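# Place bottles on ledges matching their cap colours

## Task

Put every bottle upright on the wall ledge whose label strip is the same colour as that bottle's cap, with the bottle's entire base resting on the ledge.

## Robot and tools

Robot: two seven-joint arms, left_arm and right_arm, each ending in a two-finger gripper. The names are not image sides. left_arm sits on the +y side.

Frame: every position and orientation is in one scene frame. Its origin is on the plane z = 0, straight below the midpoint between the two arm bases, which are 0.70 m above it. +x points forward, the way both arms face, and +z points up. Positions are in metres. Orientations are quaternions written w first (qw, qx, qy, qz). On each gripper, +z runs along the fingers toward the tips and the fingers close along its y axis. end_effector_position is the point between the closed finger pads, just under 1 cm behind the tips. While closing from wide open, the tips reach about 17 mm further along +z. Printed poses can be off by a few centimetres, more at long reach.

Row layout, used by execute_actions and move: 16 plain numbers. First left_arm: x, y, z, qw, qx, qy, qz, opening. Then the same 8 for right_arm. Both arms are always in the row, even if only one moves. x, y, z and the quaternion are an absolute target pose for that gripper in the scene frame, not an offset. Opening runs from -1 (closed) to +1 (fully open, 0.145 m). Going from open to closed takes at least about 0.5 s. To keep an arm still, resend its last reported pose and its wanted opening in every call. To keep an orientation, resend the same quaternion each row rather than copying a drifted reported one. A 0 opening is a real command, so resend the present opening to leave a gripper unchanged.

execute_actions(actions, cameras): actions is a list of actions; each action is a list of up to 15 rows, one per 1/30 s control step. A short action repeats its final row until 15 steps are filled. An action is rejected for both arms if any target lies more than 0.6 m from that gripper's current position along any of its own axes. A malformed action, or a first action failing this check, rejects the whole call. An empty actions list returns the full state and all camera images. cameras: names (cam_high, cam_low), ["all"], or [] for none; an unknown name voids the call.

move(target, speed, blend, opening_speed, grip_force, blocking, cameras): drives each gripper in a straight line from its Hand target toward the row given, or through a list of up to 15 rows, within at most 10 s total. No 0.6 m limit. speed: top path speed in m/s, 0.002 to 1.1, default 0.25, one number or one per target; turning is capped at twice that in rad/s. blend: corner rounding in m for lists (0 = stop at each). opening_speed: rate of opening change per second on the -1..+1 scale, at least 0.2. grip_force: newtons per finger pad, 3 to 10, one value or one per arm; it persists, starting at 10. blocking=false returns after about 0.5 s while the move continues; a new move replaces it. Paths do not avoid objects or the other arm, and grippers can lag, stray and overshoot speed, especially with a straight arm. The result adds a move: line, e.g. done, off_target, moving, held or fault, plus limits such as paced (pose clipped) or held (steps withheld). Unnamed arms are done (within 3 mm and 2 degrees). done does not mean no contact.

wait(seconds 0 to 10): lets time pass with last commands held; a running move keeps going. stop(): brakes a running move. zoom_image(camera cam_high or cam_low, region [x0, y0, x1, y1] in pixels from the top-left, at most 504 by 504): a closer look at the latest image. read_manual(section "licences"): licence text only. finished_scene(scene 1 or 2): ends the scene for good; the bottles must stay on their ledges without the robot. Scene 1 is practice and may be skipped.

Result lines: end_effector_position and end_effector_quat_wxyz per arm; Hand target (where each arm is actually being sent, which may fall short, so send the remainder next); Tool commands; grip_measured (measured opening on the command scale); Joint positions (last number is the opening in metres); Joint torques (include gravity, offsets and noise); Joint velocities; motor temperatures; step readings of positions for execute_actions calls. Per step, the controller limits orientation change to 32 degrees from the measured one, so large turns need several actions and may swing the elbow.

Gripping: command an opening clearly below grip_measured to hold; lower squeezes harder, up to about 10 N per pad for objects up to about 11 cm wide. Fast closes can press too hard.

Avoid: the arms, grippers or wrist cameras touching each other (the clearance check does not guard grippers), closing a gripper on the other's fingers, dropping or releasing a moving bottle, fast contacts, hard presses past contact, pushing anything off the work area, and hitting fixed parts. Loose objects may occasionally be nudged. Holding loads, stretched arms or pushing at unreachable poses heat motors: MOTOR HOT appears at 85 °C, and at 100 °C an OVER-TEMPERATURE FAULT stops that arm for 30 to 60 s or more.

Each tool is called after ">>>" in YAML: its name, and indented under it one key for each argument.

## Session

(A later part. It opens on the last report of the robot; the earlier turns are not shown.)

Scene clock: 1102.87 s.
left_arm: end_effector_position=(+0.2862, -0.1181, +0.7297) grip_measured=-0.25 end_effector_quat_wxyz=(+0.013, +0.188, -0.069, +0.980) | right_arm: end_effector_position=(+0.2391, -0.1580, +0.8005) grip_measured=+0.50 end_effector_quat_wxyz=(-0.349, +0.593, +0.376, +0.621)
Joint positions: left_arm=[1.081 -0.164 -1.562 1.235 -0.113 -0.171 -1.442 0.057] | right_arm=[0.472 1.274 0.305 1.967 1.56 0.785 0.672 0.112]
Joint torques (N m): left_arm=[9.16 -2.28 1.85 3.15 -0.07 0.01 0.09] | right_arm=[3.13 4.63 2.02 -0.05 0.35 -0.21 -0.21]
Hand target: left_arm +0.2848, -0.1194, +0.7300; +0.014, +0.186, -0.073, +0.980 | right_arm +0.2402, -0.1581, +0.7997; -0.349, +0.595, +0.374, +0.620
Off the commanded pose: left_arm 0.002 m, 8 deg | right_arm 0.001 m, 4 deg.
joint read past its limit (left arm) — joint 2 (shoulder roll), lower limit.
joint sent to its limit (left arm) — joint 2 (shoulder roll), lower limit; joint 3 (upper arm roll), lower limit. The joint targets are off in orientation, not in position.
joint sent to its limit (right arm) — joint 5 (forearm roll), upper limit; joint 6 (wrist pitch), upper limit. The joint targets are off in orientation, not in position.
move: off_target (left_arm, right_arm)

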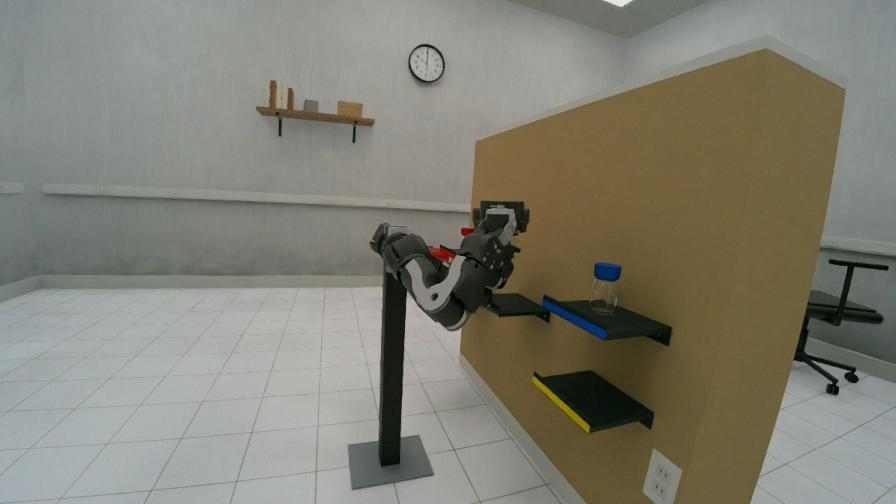

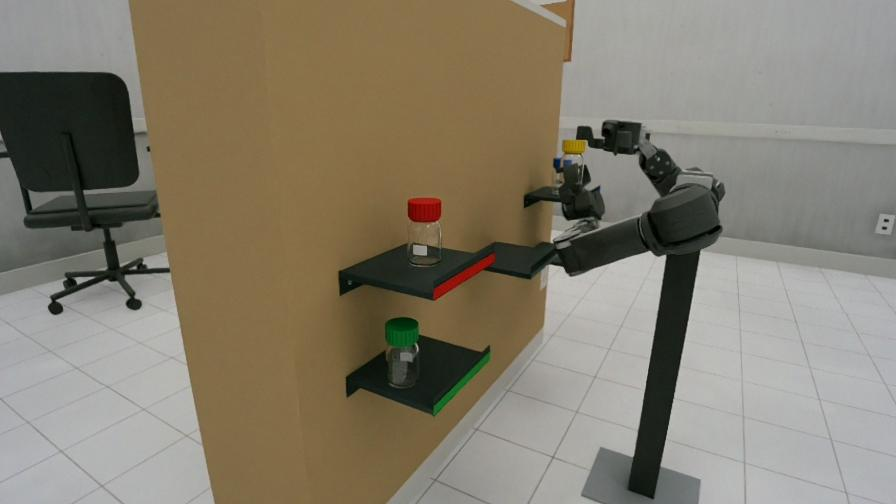

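>>> move:
  target: [0.285,-0.12,0.73,0,0.1737,0,0.9848,-0.8,0.258,-0.123,0.803,-0.3536,0.6124,0.3536,0.6124,0.5]
  speed: 0.06
  cameras: ["all"]

>>> zoom_image:
  camera: "cam_high"
  region: [440, 170, 560, 290]

>>> zoom_image:
  camera: "cam_low"
  region: [530, 100, 650, 220]

Scene clock: 1123.03 s.
left_arm: end_effector_position=(+0.2862, -0.1181, +0.7297) grip_measured=-0.25 end_effector_quat_wxyz=(+0.013, +0.188, -0.069, +0.980) | right_arm: end_effector_position=(+0.2574, -0.1235, +0.8037) grip_measured=+0.50 end_effector_quat_wxyz=(-0.350, +0.583, +0.379, +0.627)
Joint positions: left_arm=[1.081 -0.164 -1.562 1.235 -0.113 -0.171 -1.442 0.057] | right_arm=[0.841 1.152 -0.076 1.991 1.56 0.785 0.485 0.112]
Joint torques (N m): left_arm=[9.16 -2.25 1.85 3.15 -0.07 0.01 0.09] | right_arm=[4.02 3.13 1.87 0.09 0.26 -0.3 -0.2]
Hand target: left_arm +0.2848, -0.1194, +0.7300; +0.014, +0.186, -0.073, +0.980 | right_arm +0.2582, -0.1232, +0.8027; -0.350, +0.585, +0.378, +0.627
Off the commanded pose: left_arm 0.002 m, 8 deg | right_arm 0.001 m, 5 deg.
joint read past its limit (left arm) — joint 2 (shoulder roll), lower limit.
joint read past its limit (right arm) — joint 5 (forearm roll), upper limit.
joint sent to its limit (left arm) — joint 2 (shoulder roll), lower limit; joint 3 (upper arm roll), lower limit. The joint targets are off in orientation, not in position.
joint sent to its limit (right arm) — joint 5 (forearm roll), upper limit; joint 6 (wrist pitch), upper limit. The joint targets are off in orientation, not in position.
move: off_target (left_arm, right_arm)

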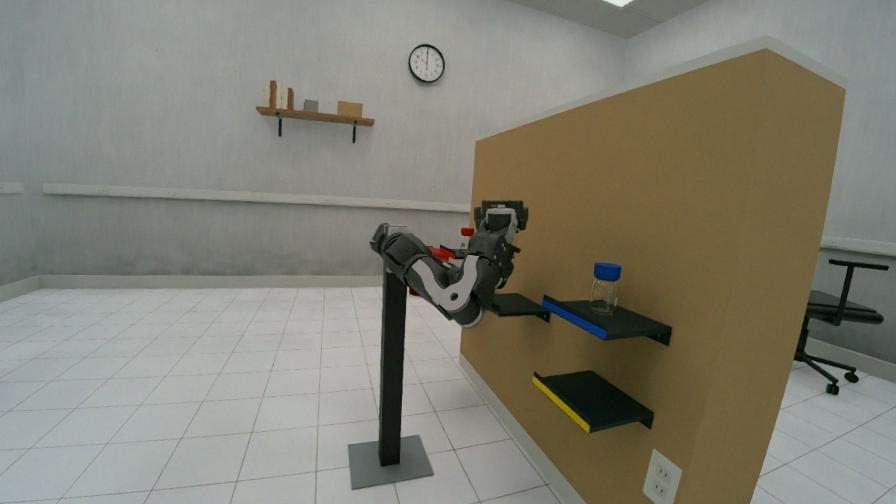

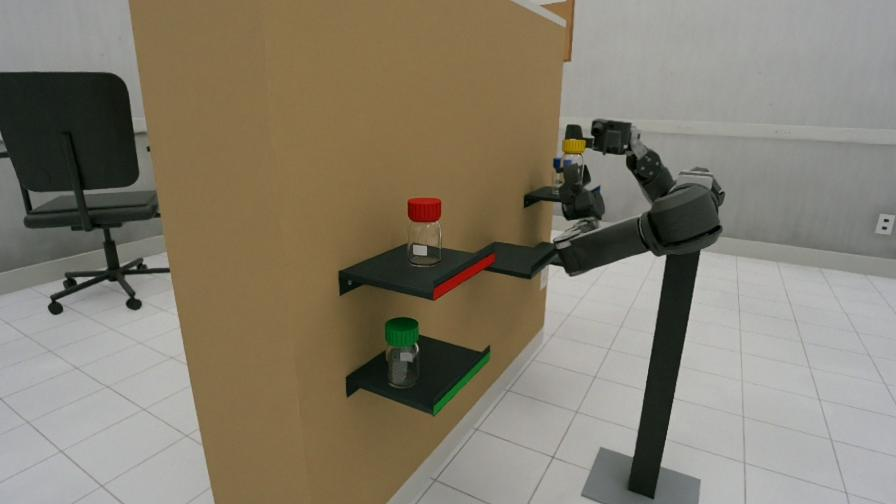

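Scaled by 4.200 from the camera's 896x504 image, which has a finer 1280x720 frame.

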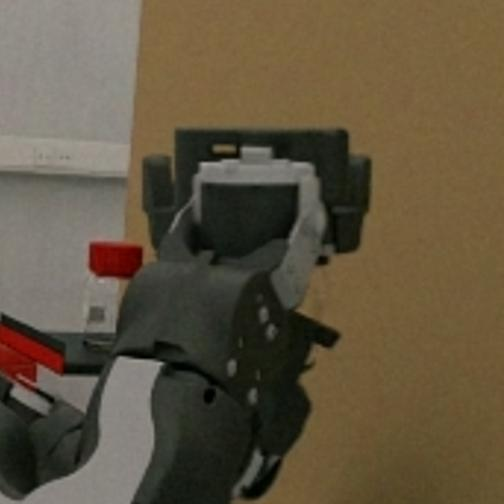

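Scaled by 4.200 from the camera's 896x504 image, which has a finer 1280x720 frame.

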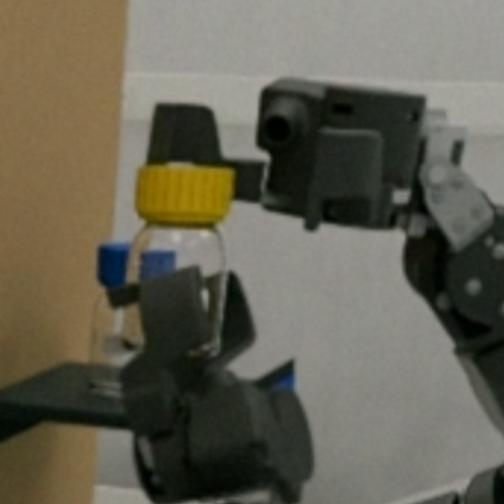

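>>> move:
  target:
    - [0.285,-0.12,0.73,0,0.1737,0,0.9848,-0.8,0.268,-0.130,0.804,-0.3536,0.6124,0.3536,0.6124,0.5]
    - [0.285,-0.12,0.73,0,0.1737,0,0.9848,-0.8,0.280,-0.108,0.804,-0.3536,0.6124,0.3536,0.6124,0.5]
  speed: 0.05
  blend: [0.004,0]
  cameras: ["all"]

>>> zoom_image:
  camera: "cam_high"
  region: [440, 170, 560, 290]

>>> zoom_image:
  camera: "cam_low"
  region: [530, 100, 650, 220]

Scene clock: 1142.83 s.
left_arm: end_effector_position=(+0.2862, -0.1181, +0.7297) grip_measured=-0.25 end_effector_quat_wxyz=(+0.013, +0.188, -0.069, +0.980) | right_arm: end_effector_position=(+0.2792, -0.1080, +0.8048) grip_measured=+0.50 end_effector_quat_wxyz=(-0.354, +0.593, +0.368, +0.622)
Joint positions: left_arm=[1.081 -0.164 -1.562 1.235 -0.113 -0.171 -1.442 0.057] | right_arm=[1.028 1.077 -0.29 1.939 1.561 0.785 0.391 0.112]
Joint torques (N m): left_arm=[9.16 -2.28 1.85 3.17 -0.07 0.01 0.09] | right_arm=[4.6 2.39 2.18 0.2 0.23 -0.33 -0.18]
Hand target: left_arm +0.2848, -0.1194, +0.7300; +0.014, +0.186, -0.073, +0.980 | right_arm +0.2802, -0.1081, +0.8039; -0.352, +0.596, +0.367, +0.622
Off the commanded pose: left_arm 0.002 m, 8 deg | right_arm 0.001 m, 3 deg.
joint read past its limit (left arm) — joint 2 (shoulder roll), lower limit.
joint read past its limit (right arm) — joint 5 (forearm roll), upper limit.
joint sent to its limit (left arm) — joint 2 (shoulder roll), lower limit; joint 3 (upper arm roll), lower limit. The joint targets are off in orientation, not in position.
joint sent to its limit (right arm) — joint 5 (forearm roll), upper limit; joint 6 (wrist pitch), upper limit. The joint targets are off in orientation, not in position.
move: off_target (left_arm, right_arm)

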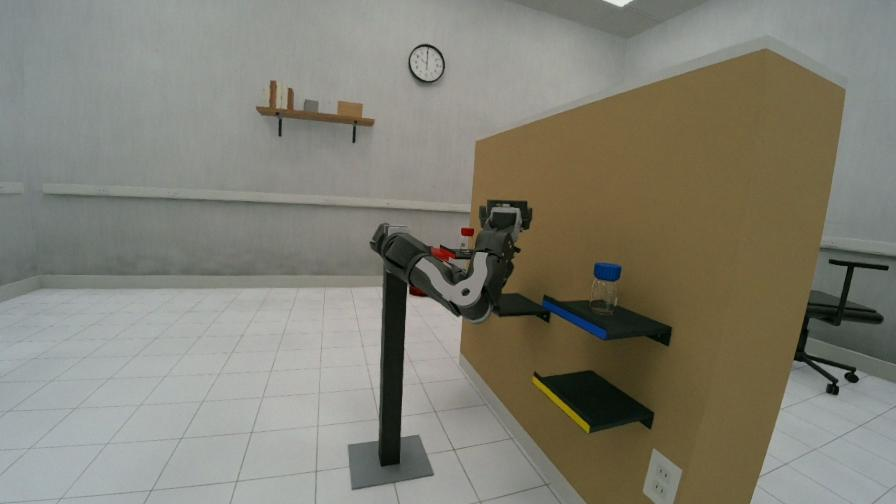

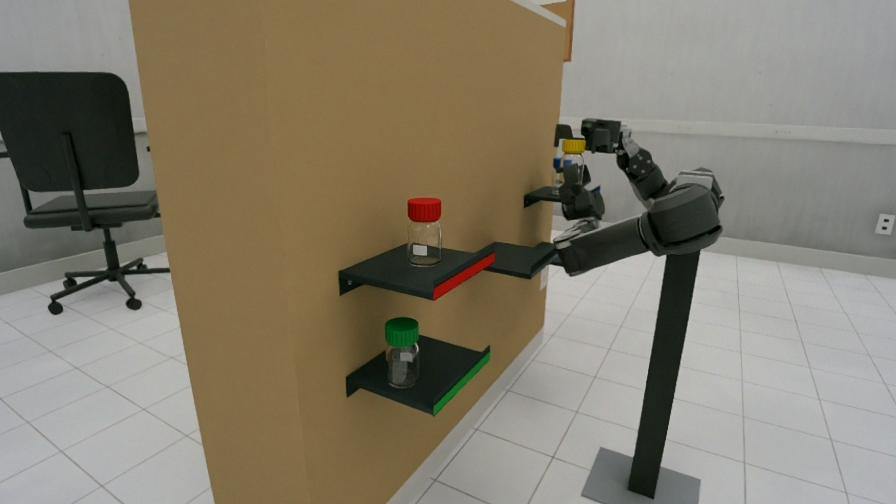

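Scaled by 4.200 from the camera's 896x504 image, which has a finer 1280x720 frame.

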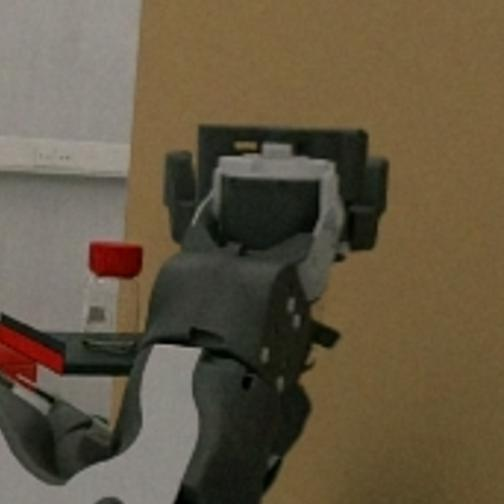

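Scaled by 4.200 from the camera's 896x504 image, which has a finer 1280x720 frame.

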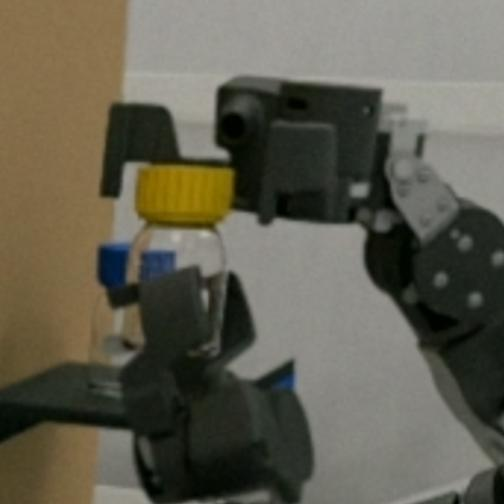

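>>> move:
  target:
    - [0.285,-0.12,0.73,0,0.1737,0,0.9848,-0.8,0.280,-0.108,0.795,-0.3536,0.6124,0.3536,0.6124,0.5]
    - [0.285,-0.12,0.73,0,0.1737,0,0.9848,-0.8,0.291,-0.089,0.795,-0.3536,0.6124,0.3536,0.6124,0.5]
  speed: 0.04
  cameras: ["all"]

>>> zoom_image:
  camera: "cam_high"
  region: [440, 170, 560, 290]

>>> zoom_image:
  camera: "cam_low"
  region: [530, 100, 650, 220]

Scene clock: 1169.97 s.
left_arm: end_effector_position=(+0.2866, -0.1179, +0.7296) grip_measured=-0.25 end_effector_quat_wxyz=(+0.013, +0.190, -0.068, +0.979) | right_arm: end_effector_position=(+0.2906, -0.0901, +0.7963) grip_measured=+0.50 end_effector_quat_wxyz=(-0.353, +0.604, +0.358, +0.618)
Joint positions: left_arm=[1.081 -0.164 -1.562 1.235 -0.111 -0.171 -1.442 0.057] | right_arm=[1.062 0.999 -0.366 1.952 1.561 0.785 0.278 0.112]
Joint torques (N m): left_arm=[9.14 -2.25 1.87 3.18 -0.14 0 0.11] | right_arm=[5.08 1.41 1.77 0.21 0.21 -0.36 -0.13]
Hand target: left_arm +0.2849, -0.1194, +0.7300; +0.014, +0.186, -0.073, +0.980 | right_arm +0.2912, -0.0891, +0.7948; -0.353, +0.606, +0.358, +0.616
Off the commanded pose: left_arm 0.003 m, 8 deg | right_arm 0.002 m, 1 deg.
joint read past its limit (left arm) — joint 2 (shoulder roll), lower limit.
joint read past its limit (right arm) — joint 5 (forearm roll), upper limit.
joint sent to its limit (left arm) — joint 2 (shoulder roll), lower limit; joint 3 (upper arm roll), lower limit. The joint targets are off in orientation, not in position.
joint sent to its limit (right arm) — joint 5 (forearm roll), upper limit; joint 6 (wrist pitch), upper limit. The joint targets still meet the commanded pose.
move: off_target (left_arm)

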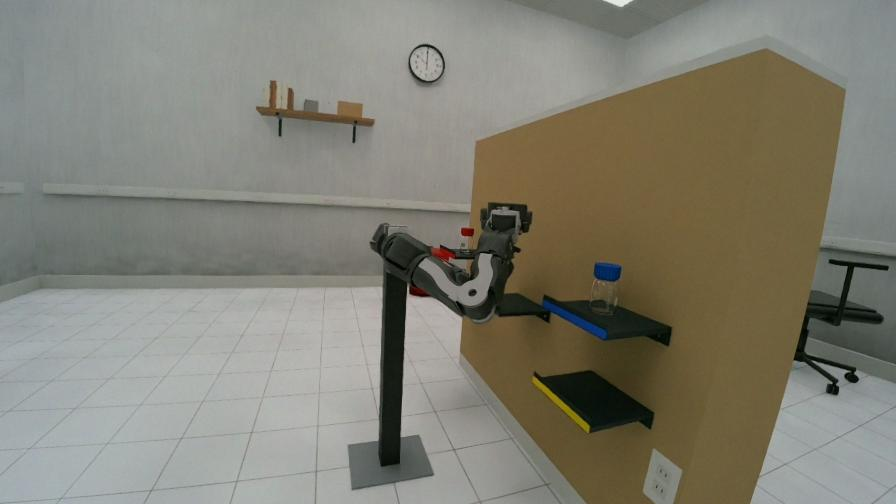

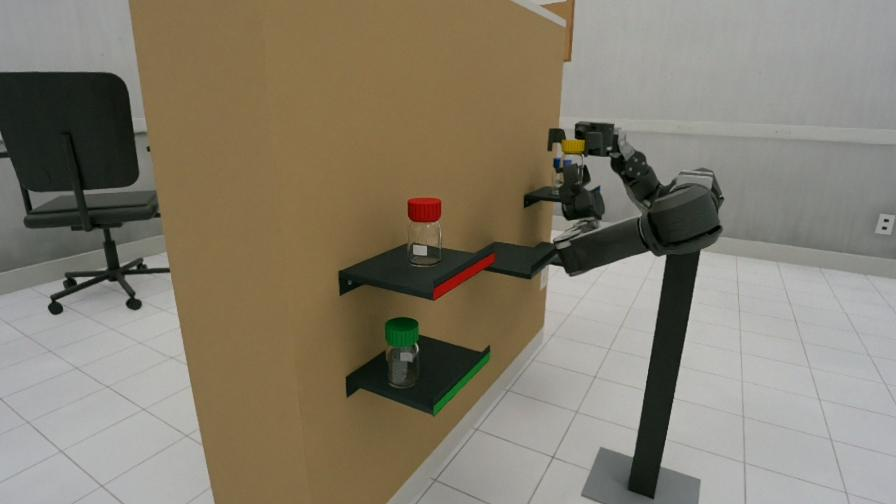

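Scaled by 4.200 from the camera's 896x504 image, which has a finer 1280x720 frame.

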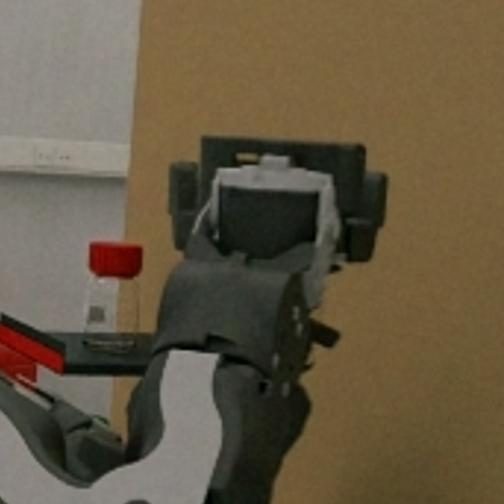

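Scaled by 4.200 from the camera's 896x504 image, which has a finer 1280x720 frame.

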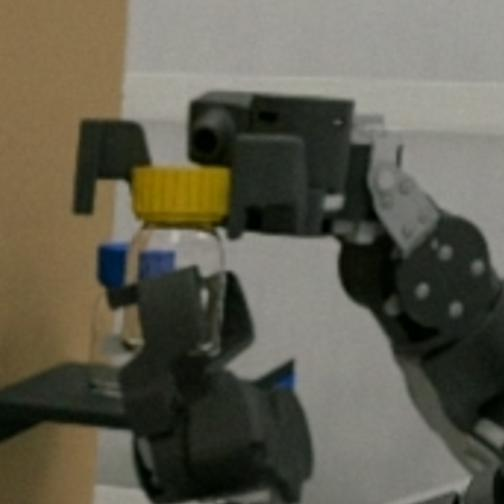

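>>> move:
  target:
    - [0.285,-0.12,0.73,0,0.1737,0,0.9848,-0.8,0.285,-0.092,0.795,-0.3536,0.6124,0.3536,0.6124,0.5]
    - [0.285,-0.12,0.73,0,0.1737,0,0.9848,-0.8,0.285,-0.092,0.795,-0.3536,0.6124,0.3536,0.6124,-0.05]
  speed: 0.03
  opening_speed: 0.3
  cameras: ["all"]

>>> zoom_image:
  camera: "cam_high"
  region: [440, 170, 560, 290]

>>> zoom_image:
  camera: "cam_low"
  region: [530, 100, 650, 220]

Scene clock: 1203.43 s.
left_arm: end_effector_position=(+0.2867, -0.1163, +0.7297) grip_measured=-0.25 end_effector_quat_wxyz=(+0.012, +0.189, -0.063, +0.980) | right_arm: end_effector_position=(+0.2872, -0.0935, +0.7954) grip_measured=-0.05 end_effector_quat_wxyz=(-0.348, +0.603, +0.359, +0.622)
Joint positions: left_arm=[1.081 -0.164 -1.562 1.235 -0.111 -0.171 -1.452 0.057] | right_arm=[1.03 1.014 -0.33 1.97 1.554 0.785 0.286 0.072]
Joint torques (N m): left_arm=[9.14 -2.31 1.85 3.14 -0.14 0 0.37] | right_arm=[4.05 1.81 3.33 0.66 0.41 -0.37 0.18]
Hand target: left_arm +0.2849, -0.1193, +0.7300; +0.014, +0.186, -0.073, +0.980 | right_arm +0.2852, -0.0921, +0.7949; -0.353, +0.602, +0.361, +0.619
Off the commanded pose: left_arm 0.004 m, 8 deg | right_arm 0.003 m, 2 deg.
joint read past its limit (left arm) — joint 2 (shoulder roll), lower limit.
joint sent to its limit (left arm) — joint 2 (shoulder roll), lower limit; joint 3 (upper arm roll), lower limit. The joint targets are off in orientation, not in position.
joint sent to its limit (right arm) — joint 5 (forearm roll), upper limit; joint 6 (wrist pitch), upper limit. The joint targets still meet the commanded pose.
move: off_target (left_arm)

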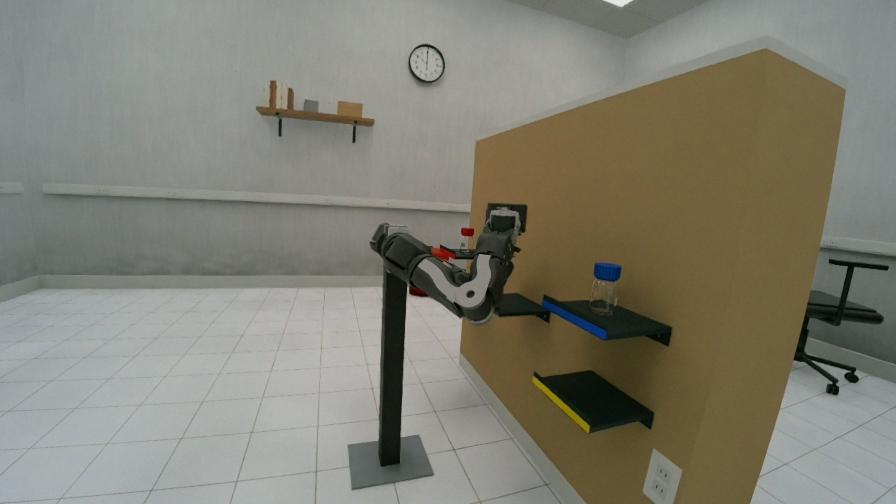

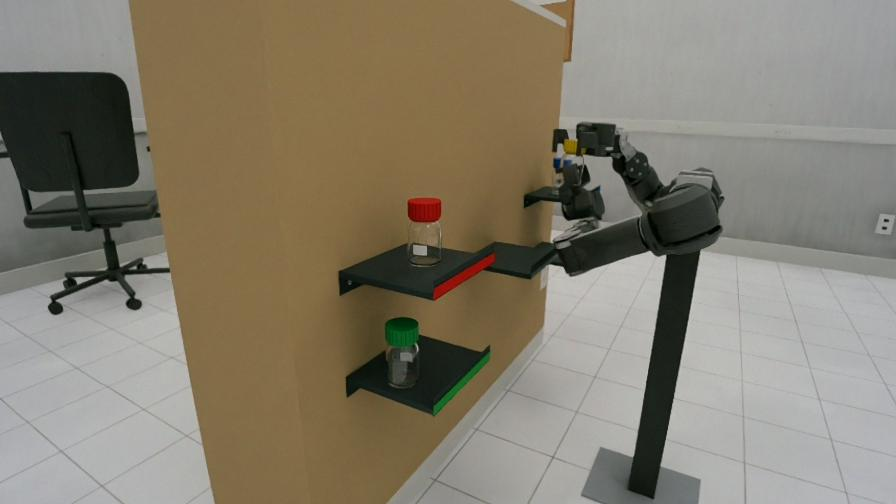

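Scaled by 4.200 from the camera's 896x504 image, which has a finer 1280x720 frame.

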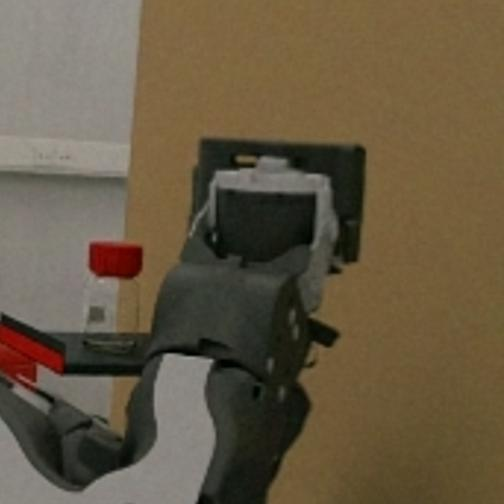

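Scaled by 4.200 from the camera's 896x504 image, which has a finer 1280x720 frame.

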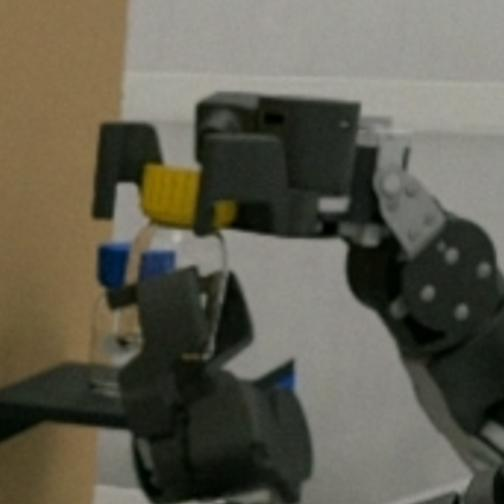

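>>> move:
  target:
    - [0.285,-0.12,0.73,0,0.1737,0,0.9848,-0.8,0.292,-0.096,0.795,-0.3536,0.6124,0.3536,0.6124,-0.05]
    - [0.285,-0.12,0.73,0,0.1737,0,0.9848,-0.8,0.292,-0.096,0.795,-0.3536,0.6124,0.3536,0.6124,-0.8]
  speed: 0.03
  opening_speed: 0.3
  cameras: ["all"]

>>> zoom_image:
  camera: "cam_high"
  region: [440, 170, 560, 290]

>>> zoom_image:
  camera: "cam_low"
  region: [530, 100, 650, 220]

Scene clock: 1221.03 s.
left_arm: end_effector_position=(+0.2874, -0.1143, +0.7298) grip_measured=-0.25 end_effector_quat_wxyz=(+0.010, +0.191, -0.059, +0.980) | right_arm: end_effector_position=(+0.2939, -0.0985, +0.7963) grip_measured=-0.58 end_effector_quat_wxyz=(-0.349, +0.609, +0.352, +0.619)
Joint positions: left_arm=[1.081 -0.163 -1.562 1.235 -0.108 -0.171 -1.462 0.057] | right_arm=[1.057 1.023 -0.359 1.933 1.556 0.785 0.3 0.032]
Joint torques (N m): left_arm=[9.03 -2.57 1.85 3.06 -0.24 0 0.63] | right_arm=[4.81 1.62 1.99 0.75 0.37 -0.35 0.21]
Hand target: left_arm +0.2849, -0.1192, +0.7300; +0.014, +0.186, -0.072, +0.980 | right_arm +0.2921, -0.0960, +0.7949; -0.353, +0.609, +0.356, +0.614
Off the commanded pose: left_arm 0.006 m, 7 deg | right_arm 0.003 m, 1 deg.
joint sent to its limit (left arm) — joint 2 (shoulder roll), lower limit; joint 3 (upper arm roll), lower limit. The joint targets are off in orientation, not in position.
joint sent to its limit (right arm) — joint 5 (forearm roll), upper limit; joint 6 (wrist pitch), upper limit. The joint targets still meet the commanded pose.
move: off_target (left_arm)

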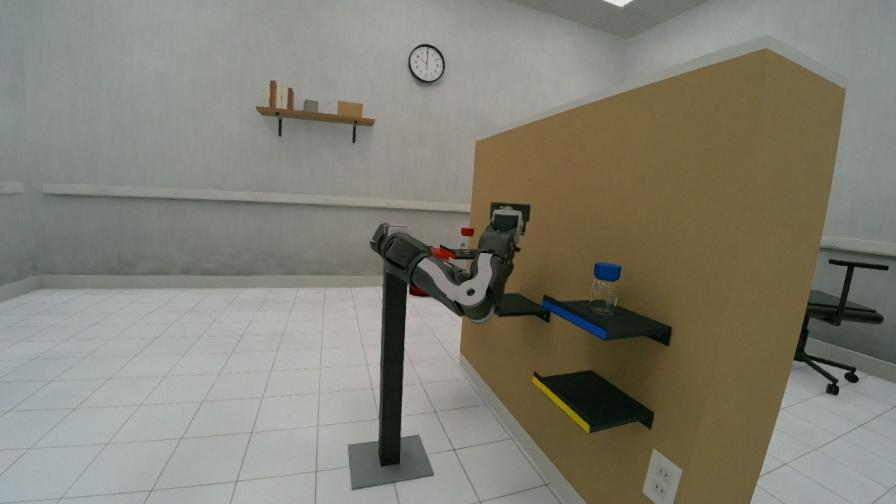

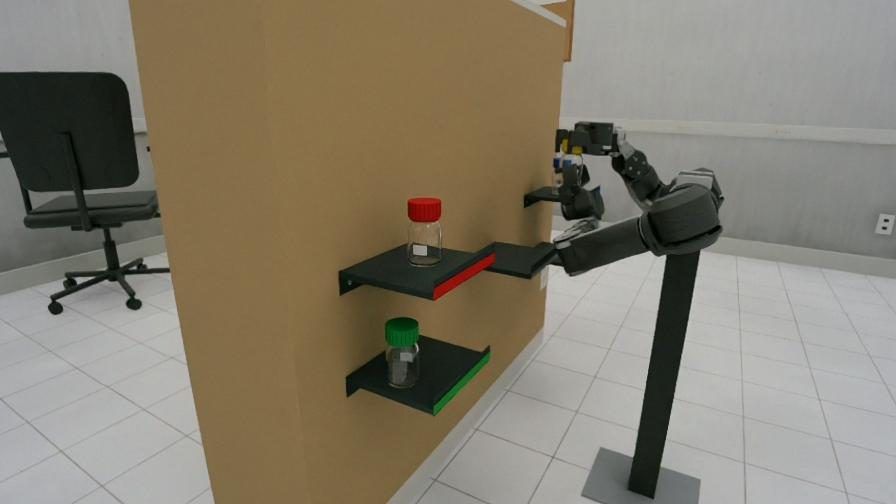

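Scaled by 4.200 from the camera's 896x504 image, which has a finer 1280x720 frame.

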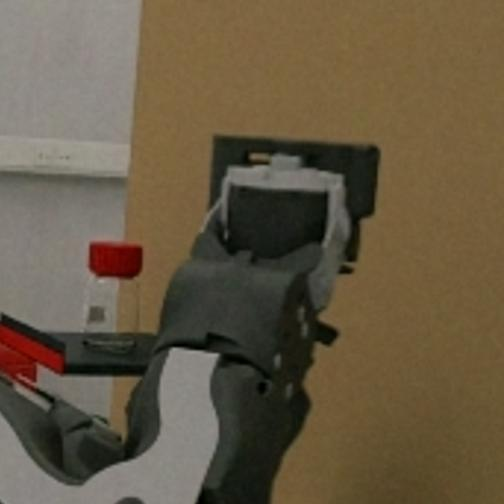

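Scaled by 4.200 from the camera's 896x504 image, which has a finer 1280x720 frame.

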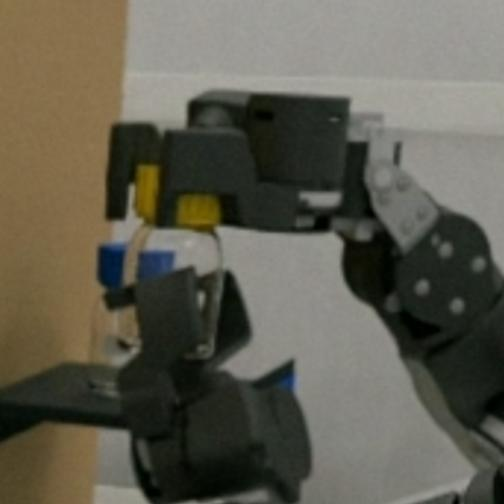

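>>> move:
  target:
    - [0.285,-0.12,0.73,0,0.1737,0,0.9848,-0.8,0.293,-0.098,0.795,-0.3536,0.6124,0.3536,0.6124,0.3]
    - [0.285,-0.12,0.73,0,0.1737,0,0.9848,-0.8,0.281,-0.117,0.795,-0.3536,0.6124,0.3536,0.6124,0.3]
    - [0.285,-0.12,0.73,0,0.1737,0,0.9848,-0.8,0.281,-0.117,0.795,-0.3536,0.6124,0.3536,0.6124,0.0]
  speed: 0.03
  opening_speed: 0.5
  cameras: ["all"]

>>> zoom_image:
  camera: "cam_low"
  region: [530, 100, 650, 220]

Scene clock: 1240.67 s.
left_arm: end_effector_position=(+0.2868, -0.1177, +0.7295) grip_measured=-0.25 end_effector_quat_wxyz=(+0.012, +0.189, -0.069, +0.979) | right_arm: end_effector_position=(+0.2823, -0.1170, +0.7945) grip_measured=+0.00 end_effector_quat_wxyz=(-0.352, +0.609, +0.356, +0.615)
Joint positions: left_arm=[1.081 -0.163 -1.562 1.235 -0.111 -0.171 -1.442 0.057] | right_arm=[0.955 1.108 -0.248 1.94 1.559 0.785 0.405 0.076]
Joint torques (N m): left_arm=[9.09 -2.55 1.87 3.07 -0.13 0.01 0.09] | right_arm=[3.81 3.1 4.03 0.27 0.31 -0.33 0.14]
Hand target: left_arm +0.2849, -0.1194, +0.7300; +0.014, +0.186, -0.073, +0.980 | right_arm +0.2812, -0.1170, +0.7948; -0.353, +0.608, +0.357, +0.615
Off the commanded pose: left_arm 0.003 m, 8 deg | right_arm 0.001 m, 1 deg.
joint sent to its limit (left arm) — joint 2 (shoulder roll), lower limit; joint 3 (upper arm roll), lower limit. The joint targets are off in orientation, not in position.
joint sent to its limit (right arm) — joint 5 (forearm roll), upper limit; joint 6 (wrist pitch), upper limit. The joint targets still meet the commanded pose.
move: off_target (left_arm)

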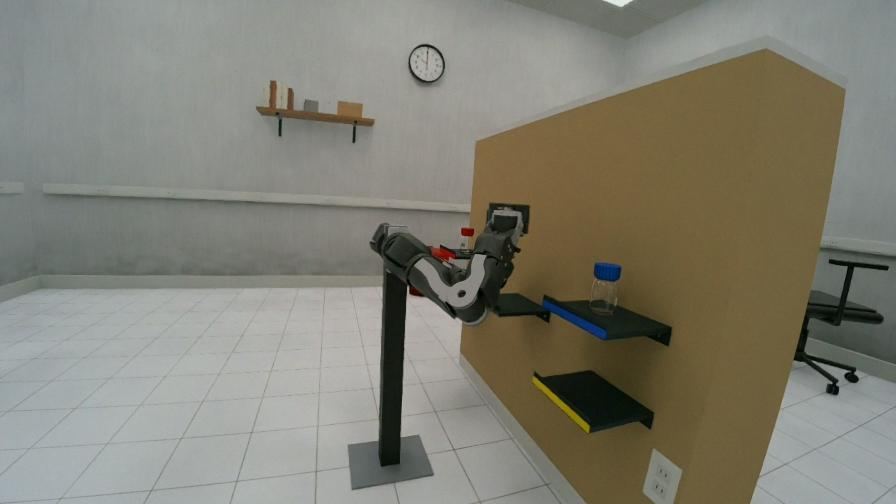

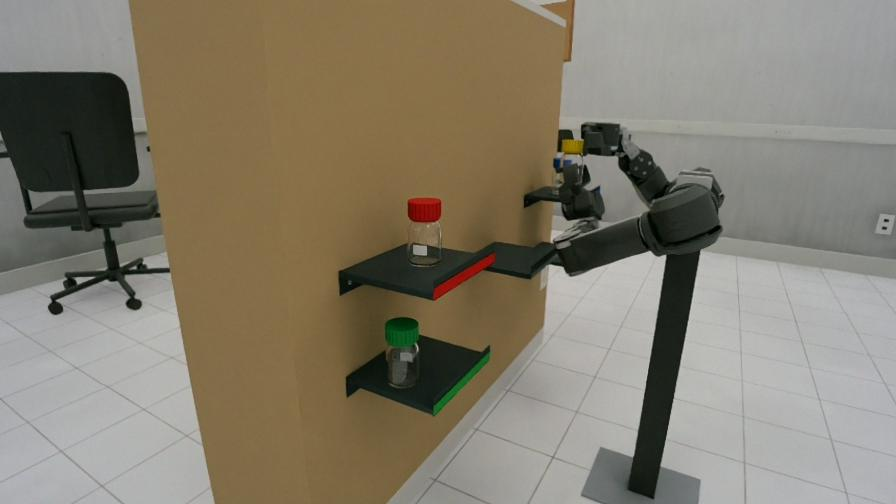

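Scaled by 4.200 from the camera's 896x504 image, which has a finer 1280x720 frame.

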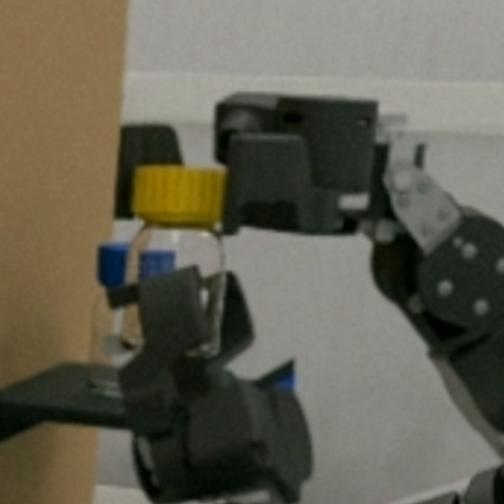

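>>> move:
  target: [0.285,-0.12,0.73,0,0.1737,0,0.9848,-0.8,0.281,-0.115,0.795,-0.3536,0.6124,0.3536,0.6124,-0.8]
  speed: 0.03
  opening_speed: 0.4
  cameras: ["cam_low"]

>>> zoom_image:
  camera: "cam_low"
  region: [530, 100, 650, 220]

Scene clock: 1250.90 s.
left_arm: end_effector_position=(+0.2834, -0.1232, +0.7302) grip_measured=-0.25 end_effector_quat_wxyz=(+0.015, +0.181, -0.083, +0.980) | right_arm: end_effector_position=(+0.2808, -0.1149, +0.7946) grip_measured=-0.58 end_effector_quat_wxyz=(-0.355, +0.606, +0.359, +0.614)
Joint positions: left_arm=[1.081 -0.165 -1.562 1.236 -0.127 -0.169 -1.414 0.057] | right_arm=[0.955 1.103 -0.248 1.944 1.561 0.785 0.405 0.032]
Joint torques (N m): left_arm=[8.06 -2.02 2.8 2.89 0.22 -0.03 -0.56] | right_arm=[4.63 2.65 3.04 0.28 0.24 -0.35 -0.12]
Hand target: left_arm +0.2849, -0.1194, +0.7300; +0.013, +0.186, -0.073, +0.980 | right_arm +0.2812, -0.1151, +0.7948; -0.353, +0.607, +0.358, +0.615
Off the commanded pose: left_arm 0.004 m, 10 deg | right_arm 0.000 m, 1 deg.
joint read past its limit (left arm) — joint 2 (shoulder roll), lower limit.
joint read past its limit (right arm) — joint 5 (forearm roll), upper limit.
joint sent to its limit (left arm) — joint 2 (shoulder roll), lower limit. The joint targets are off in orientation, not in position.
joint sent to its limit (right arm) — joint 5 (forearm roll), upper limit; joint 6 (wrist pitch), upper limit. The joint targets still meet the commanded pose.
move: off_target (left_arm)
Images, in order (width x height): cam_low 896x504.

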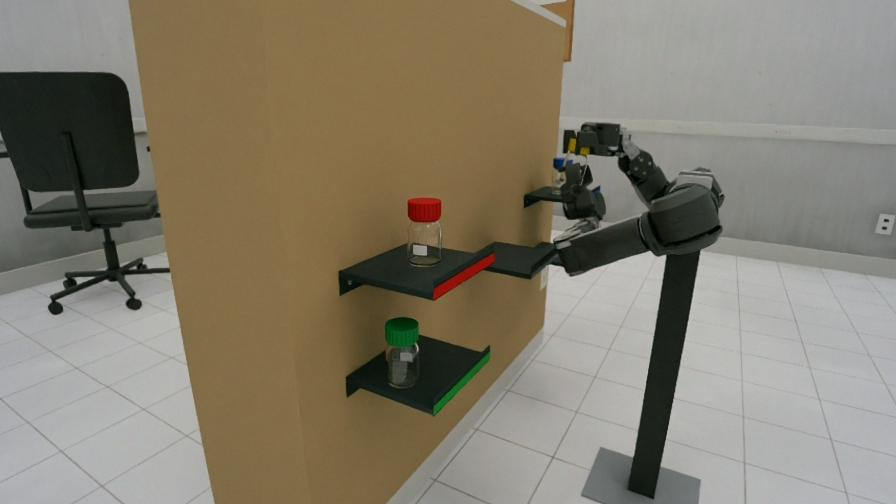

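Scaled by 4.200 from the camera's 896x504 image, which has a finer 1280x720 frame.

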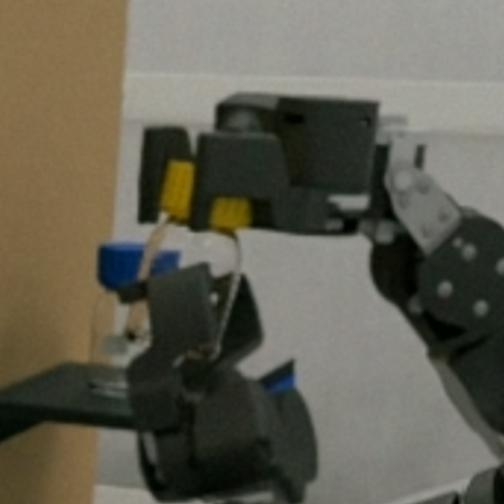

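>>> zoom_image:
  camera: "cam_low"
  region: [555, 115, 615, 175]

Scaled by 8.400 from the camera's 896x504 image, which has a finer 1280x720 frame.

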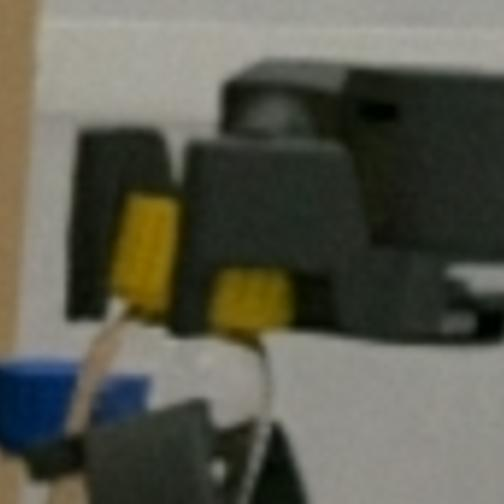

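>>> move:
  target:
    - [0.285,-0.12,0.73,0,0.1737,0,0.9848,-0.8,0.281,-0.115,0.795,-0.3536,0.6124,0.3536,0.6124,0.05]
    - [0.285,-0.12,0.73,0,0.1737,0,0.9848,-0.8,0.2735,-0.1275,0.795,-0.3536,0.6124,0.3536,0.6124,0.05]
  speed: 0.03
  opening_speed: 0.5
  cameras: ["all"]

>>> zoom_image:
  camera: "cam_low"
  region: [540, 110, 630, 200]

>>> zoom_image:
  camera: "cam_high"
  region: [460, 190, 550, 280]

Scene clock: 1311.80 s.
left_arm: end_effector_position=(+0.2856, -0.1197, +0.7299) grip_measured=-0.25 end_effector_quat_wxyz=(+0.014, +0.188, -0.072, +0.979) | right_arm: end_effector_position=(+0.2747, -0.1275, +0.7945) grip_measured=+0.05 end_effector_quat_wxyz=(-0.352, +0.607, +0.357, +0.616)
Joint positions: left_arm=[1.081 -0.165 -1.562 1.236 -0.113 -0.169 -1.434 0.057] | right_arm=[0.875 1.151 -0.159 1.946 1.56 0.785 0.461 0.079]
Joint torques (N m): left_arm=[9.14 -2.02 1.81 2.88 -0.06 -0.05 -0.13] | right_arm=[3.39 3.6 4.1 0.21 0.31 -0.29 0.13]
Hand target: left_arm +0.2849, -0.1194, +0.7300; +0.014, +0.186, -0.073, +0.980 | right_arm +0.2737, -0.1276, +0.7948; -0.353, +0.607, +0.359, +0.615
Off the commanded pose: left_arm 0.001 m, 9 deg | right_arm 0.001 m, 1 deg.
joint read past its limit (left arm) — joint 2 (shoulder roll), lower limit.
joint sent to its limit (left arm) — joint 2 (shoulder roll), lower limit; joint 3 (upper arm roll), lower limit. The joint targets are off in orientation, not in position.
joint sent to its limit (right arm) — joint 5 (forearm roll), upper limit; joint 6 (wrist pitch), upper limit. The joint targets still meet the commanded pose.
move: off_target (left_arm)

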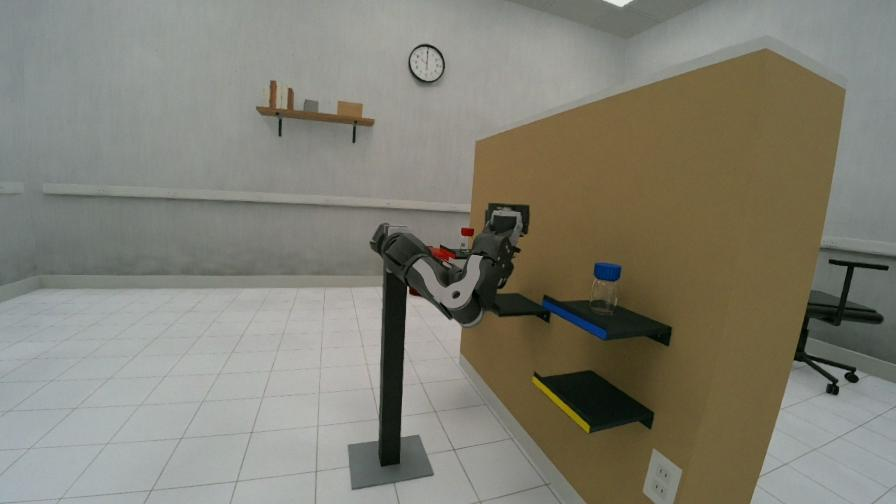

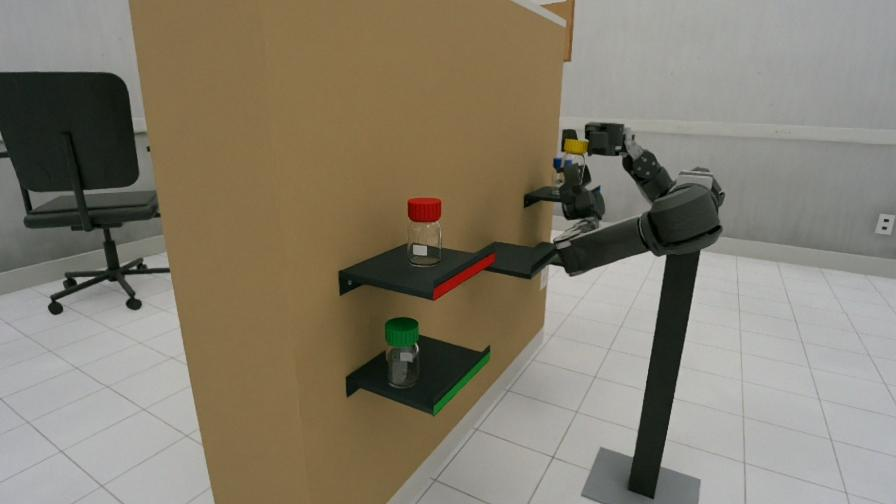

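Scaled by 5.600 from the camera's 896x504 image, which has a finer 1280x720 frame.

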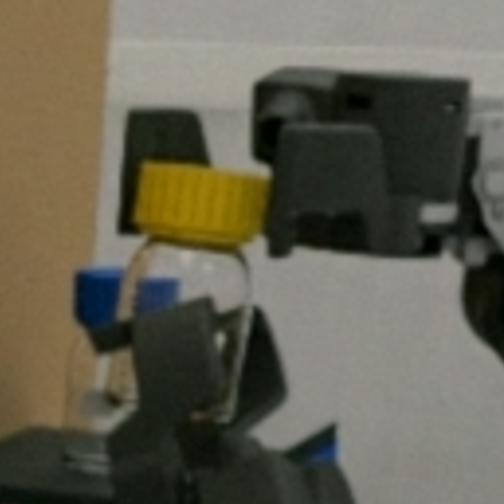

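Scaled by 5.600 from the camera's 896x504 image, which has a finer 1280x720 frame.

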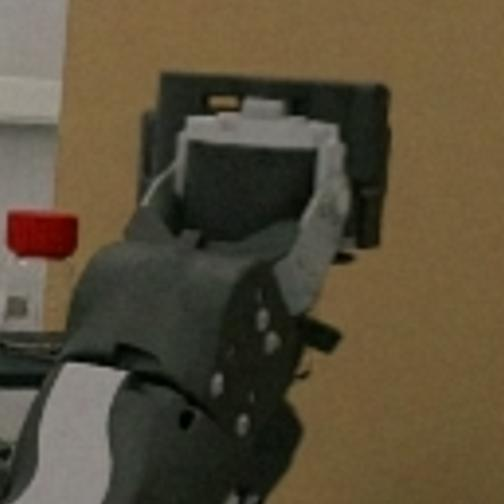

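>>> move:
  target:
    - [0.285,-0.12,0.73,0,0.1737,0,0.9848,-0.8,0.2660,-0.1405,0.795,-0.3536,0.6124,0.3536,0.6124,0.05]
    - [0.285,-0.12,0.73,0,0.1737,0,0.9848,-0.8,0.2660,-0.1405,0.795,-0.3536,0.6124,0.3536,0.6124,-0.8]
  speed: 0.03
  opening_speed: 0.3
  cameras: ["cam_low"]

>>> zoom_image:
  camera: "cam_low"
  region: [540, 110, 630, 200]

Scene clock: 1335.47 s.
left_arm: end_effector_position=(+0.2855, -0.1194, +0.7300) grip_measured=-0.25 end_effector_quat_wxyz=(+0.014, +0.188, -0.072, +0.980) | right_arm: end_effector_position=(+0.2673, -0.1406, +0.7944) grip_measured=-0.32 end_effector_quat_wxyz=(-0.352, +0.608, +0.357, +0.615)
Joint positions: left_arm=[1.081 -0.165 -1.562 1.236 -0.114 -0.169 -1.436 0.057] | right_arm=[0.77 1.201 -0.046 1.942 1.559 0.785 0.529 0.051]
Joint torques (N m): left_arm=[9.11 -1.99 1.83 2.85 -0.04 -0.05 -0.08] | right_arm=[3.28 4.18 3.99 0.23 0.38 -0.3 0.14]
Hand target: left_arm +0.2849, -0.1194, +0.7300; +0.014, +0.186, -0.073, +0.980 | right_arm +0.2661, -0.1406, +0.7948; -0.353, +0.608, +0.359, +0.615
Off the commanded pose: left_arm 0.001 m, 9 deg | right_arm 0.001 m, 1 deg.
joint read past its limit (left arm) — joint 2 (shoulder roll), lower limit.
joint sent to its limit (left arm) — joint 2 (shoulder roll), lower limit; joint 3 (upper arm roll), lower limit. The joint targets are off in orientation, not in position.
joint sent to its limit (right arm) — joint 5 (forearm roll), upper limit; joint 6 (wrist pitch), upper limit. The joint targets still meet the commanded pose.
move: off_target (left_arm)
Images, in order (width x height): cam_low 896x504.

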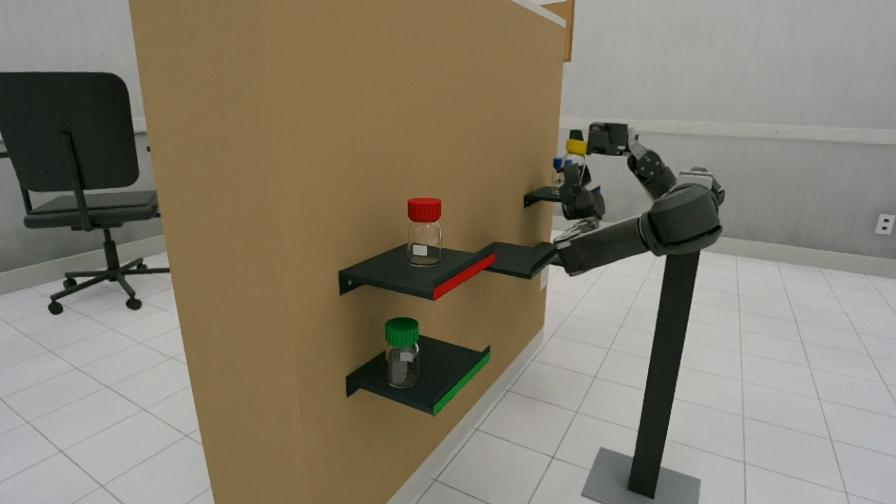

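Scaled by 5.600 from the camera's 896x504 image, which has a finer 1280x720 frame.

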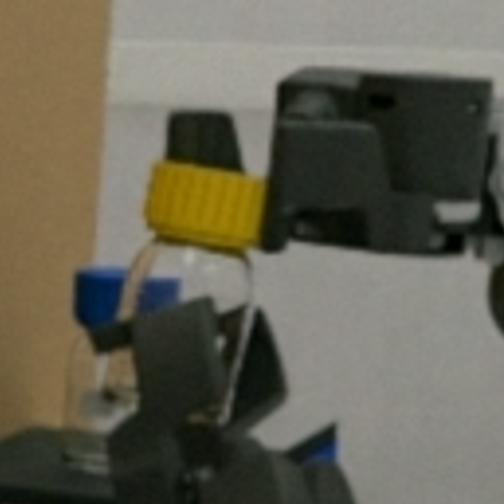

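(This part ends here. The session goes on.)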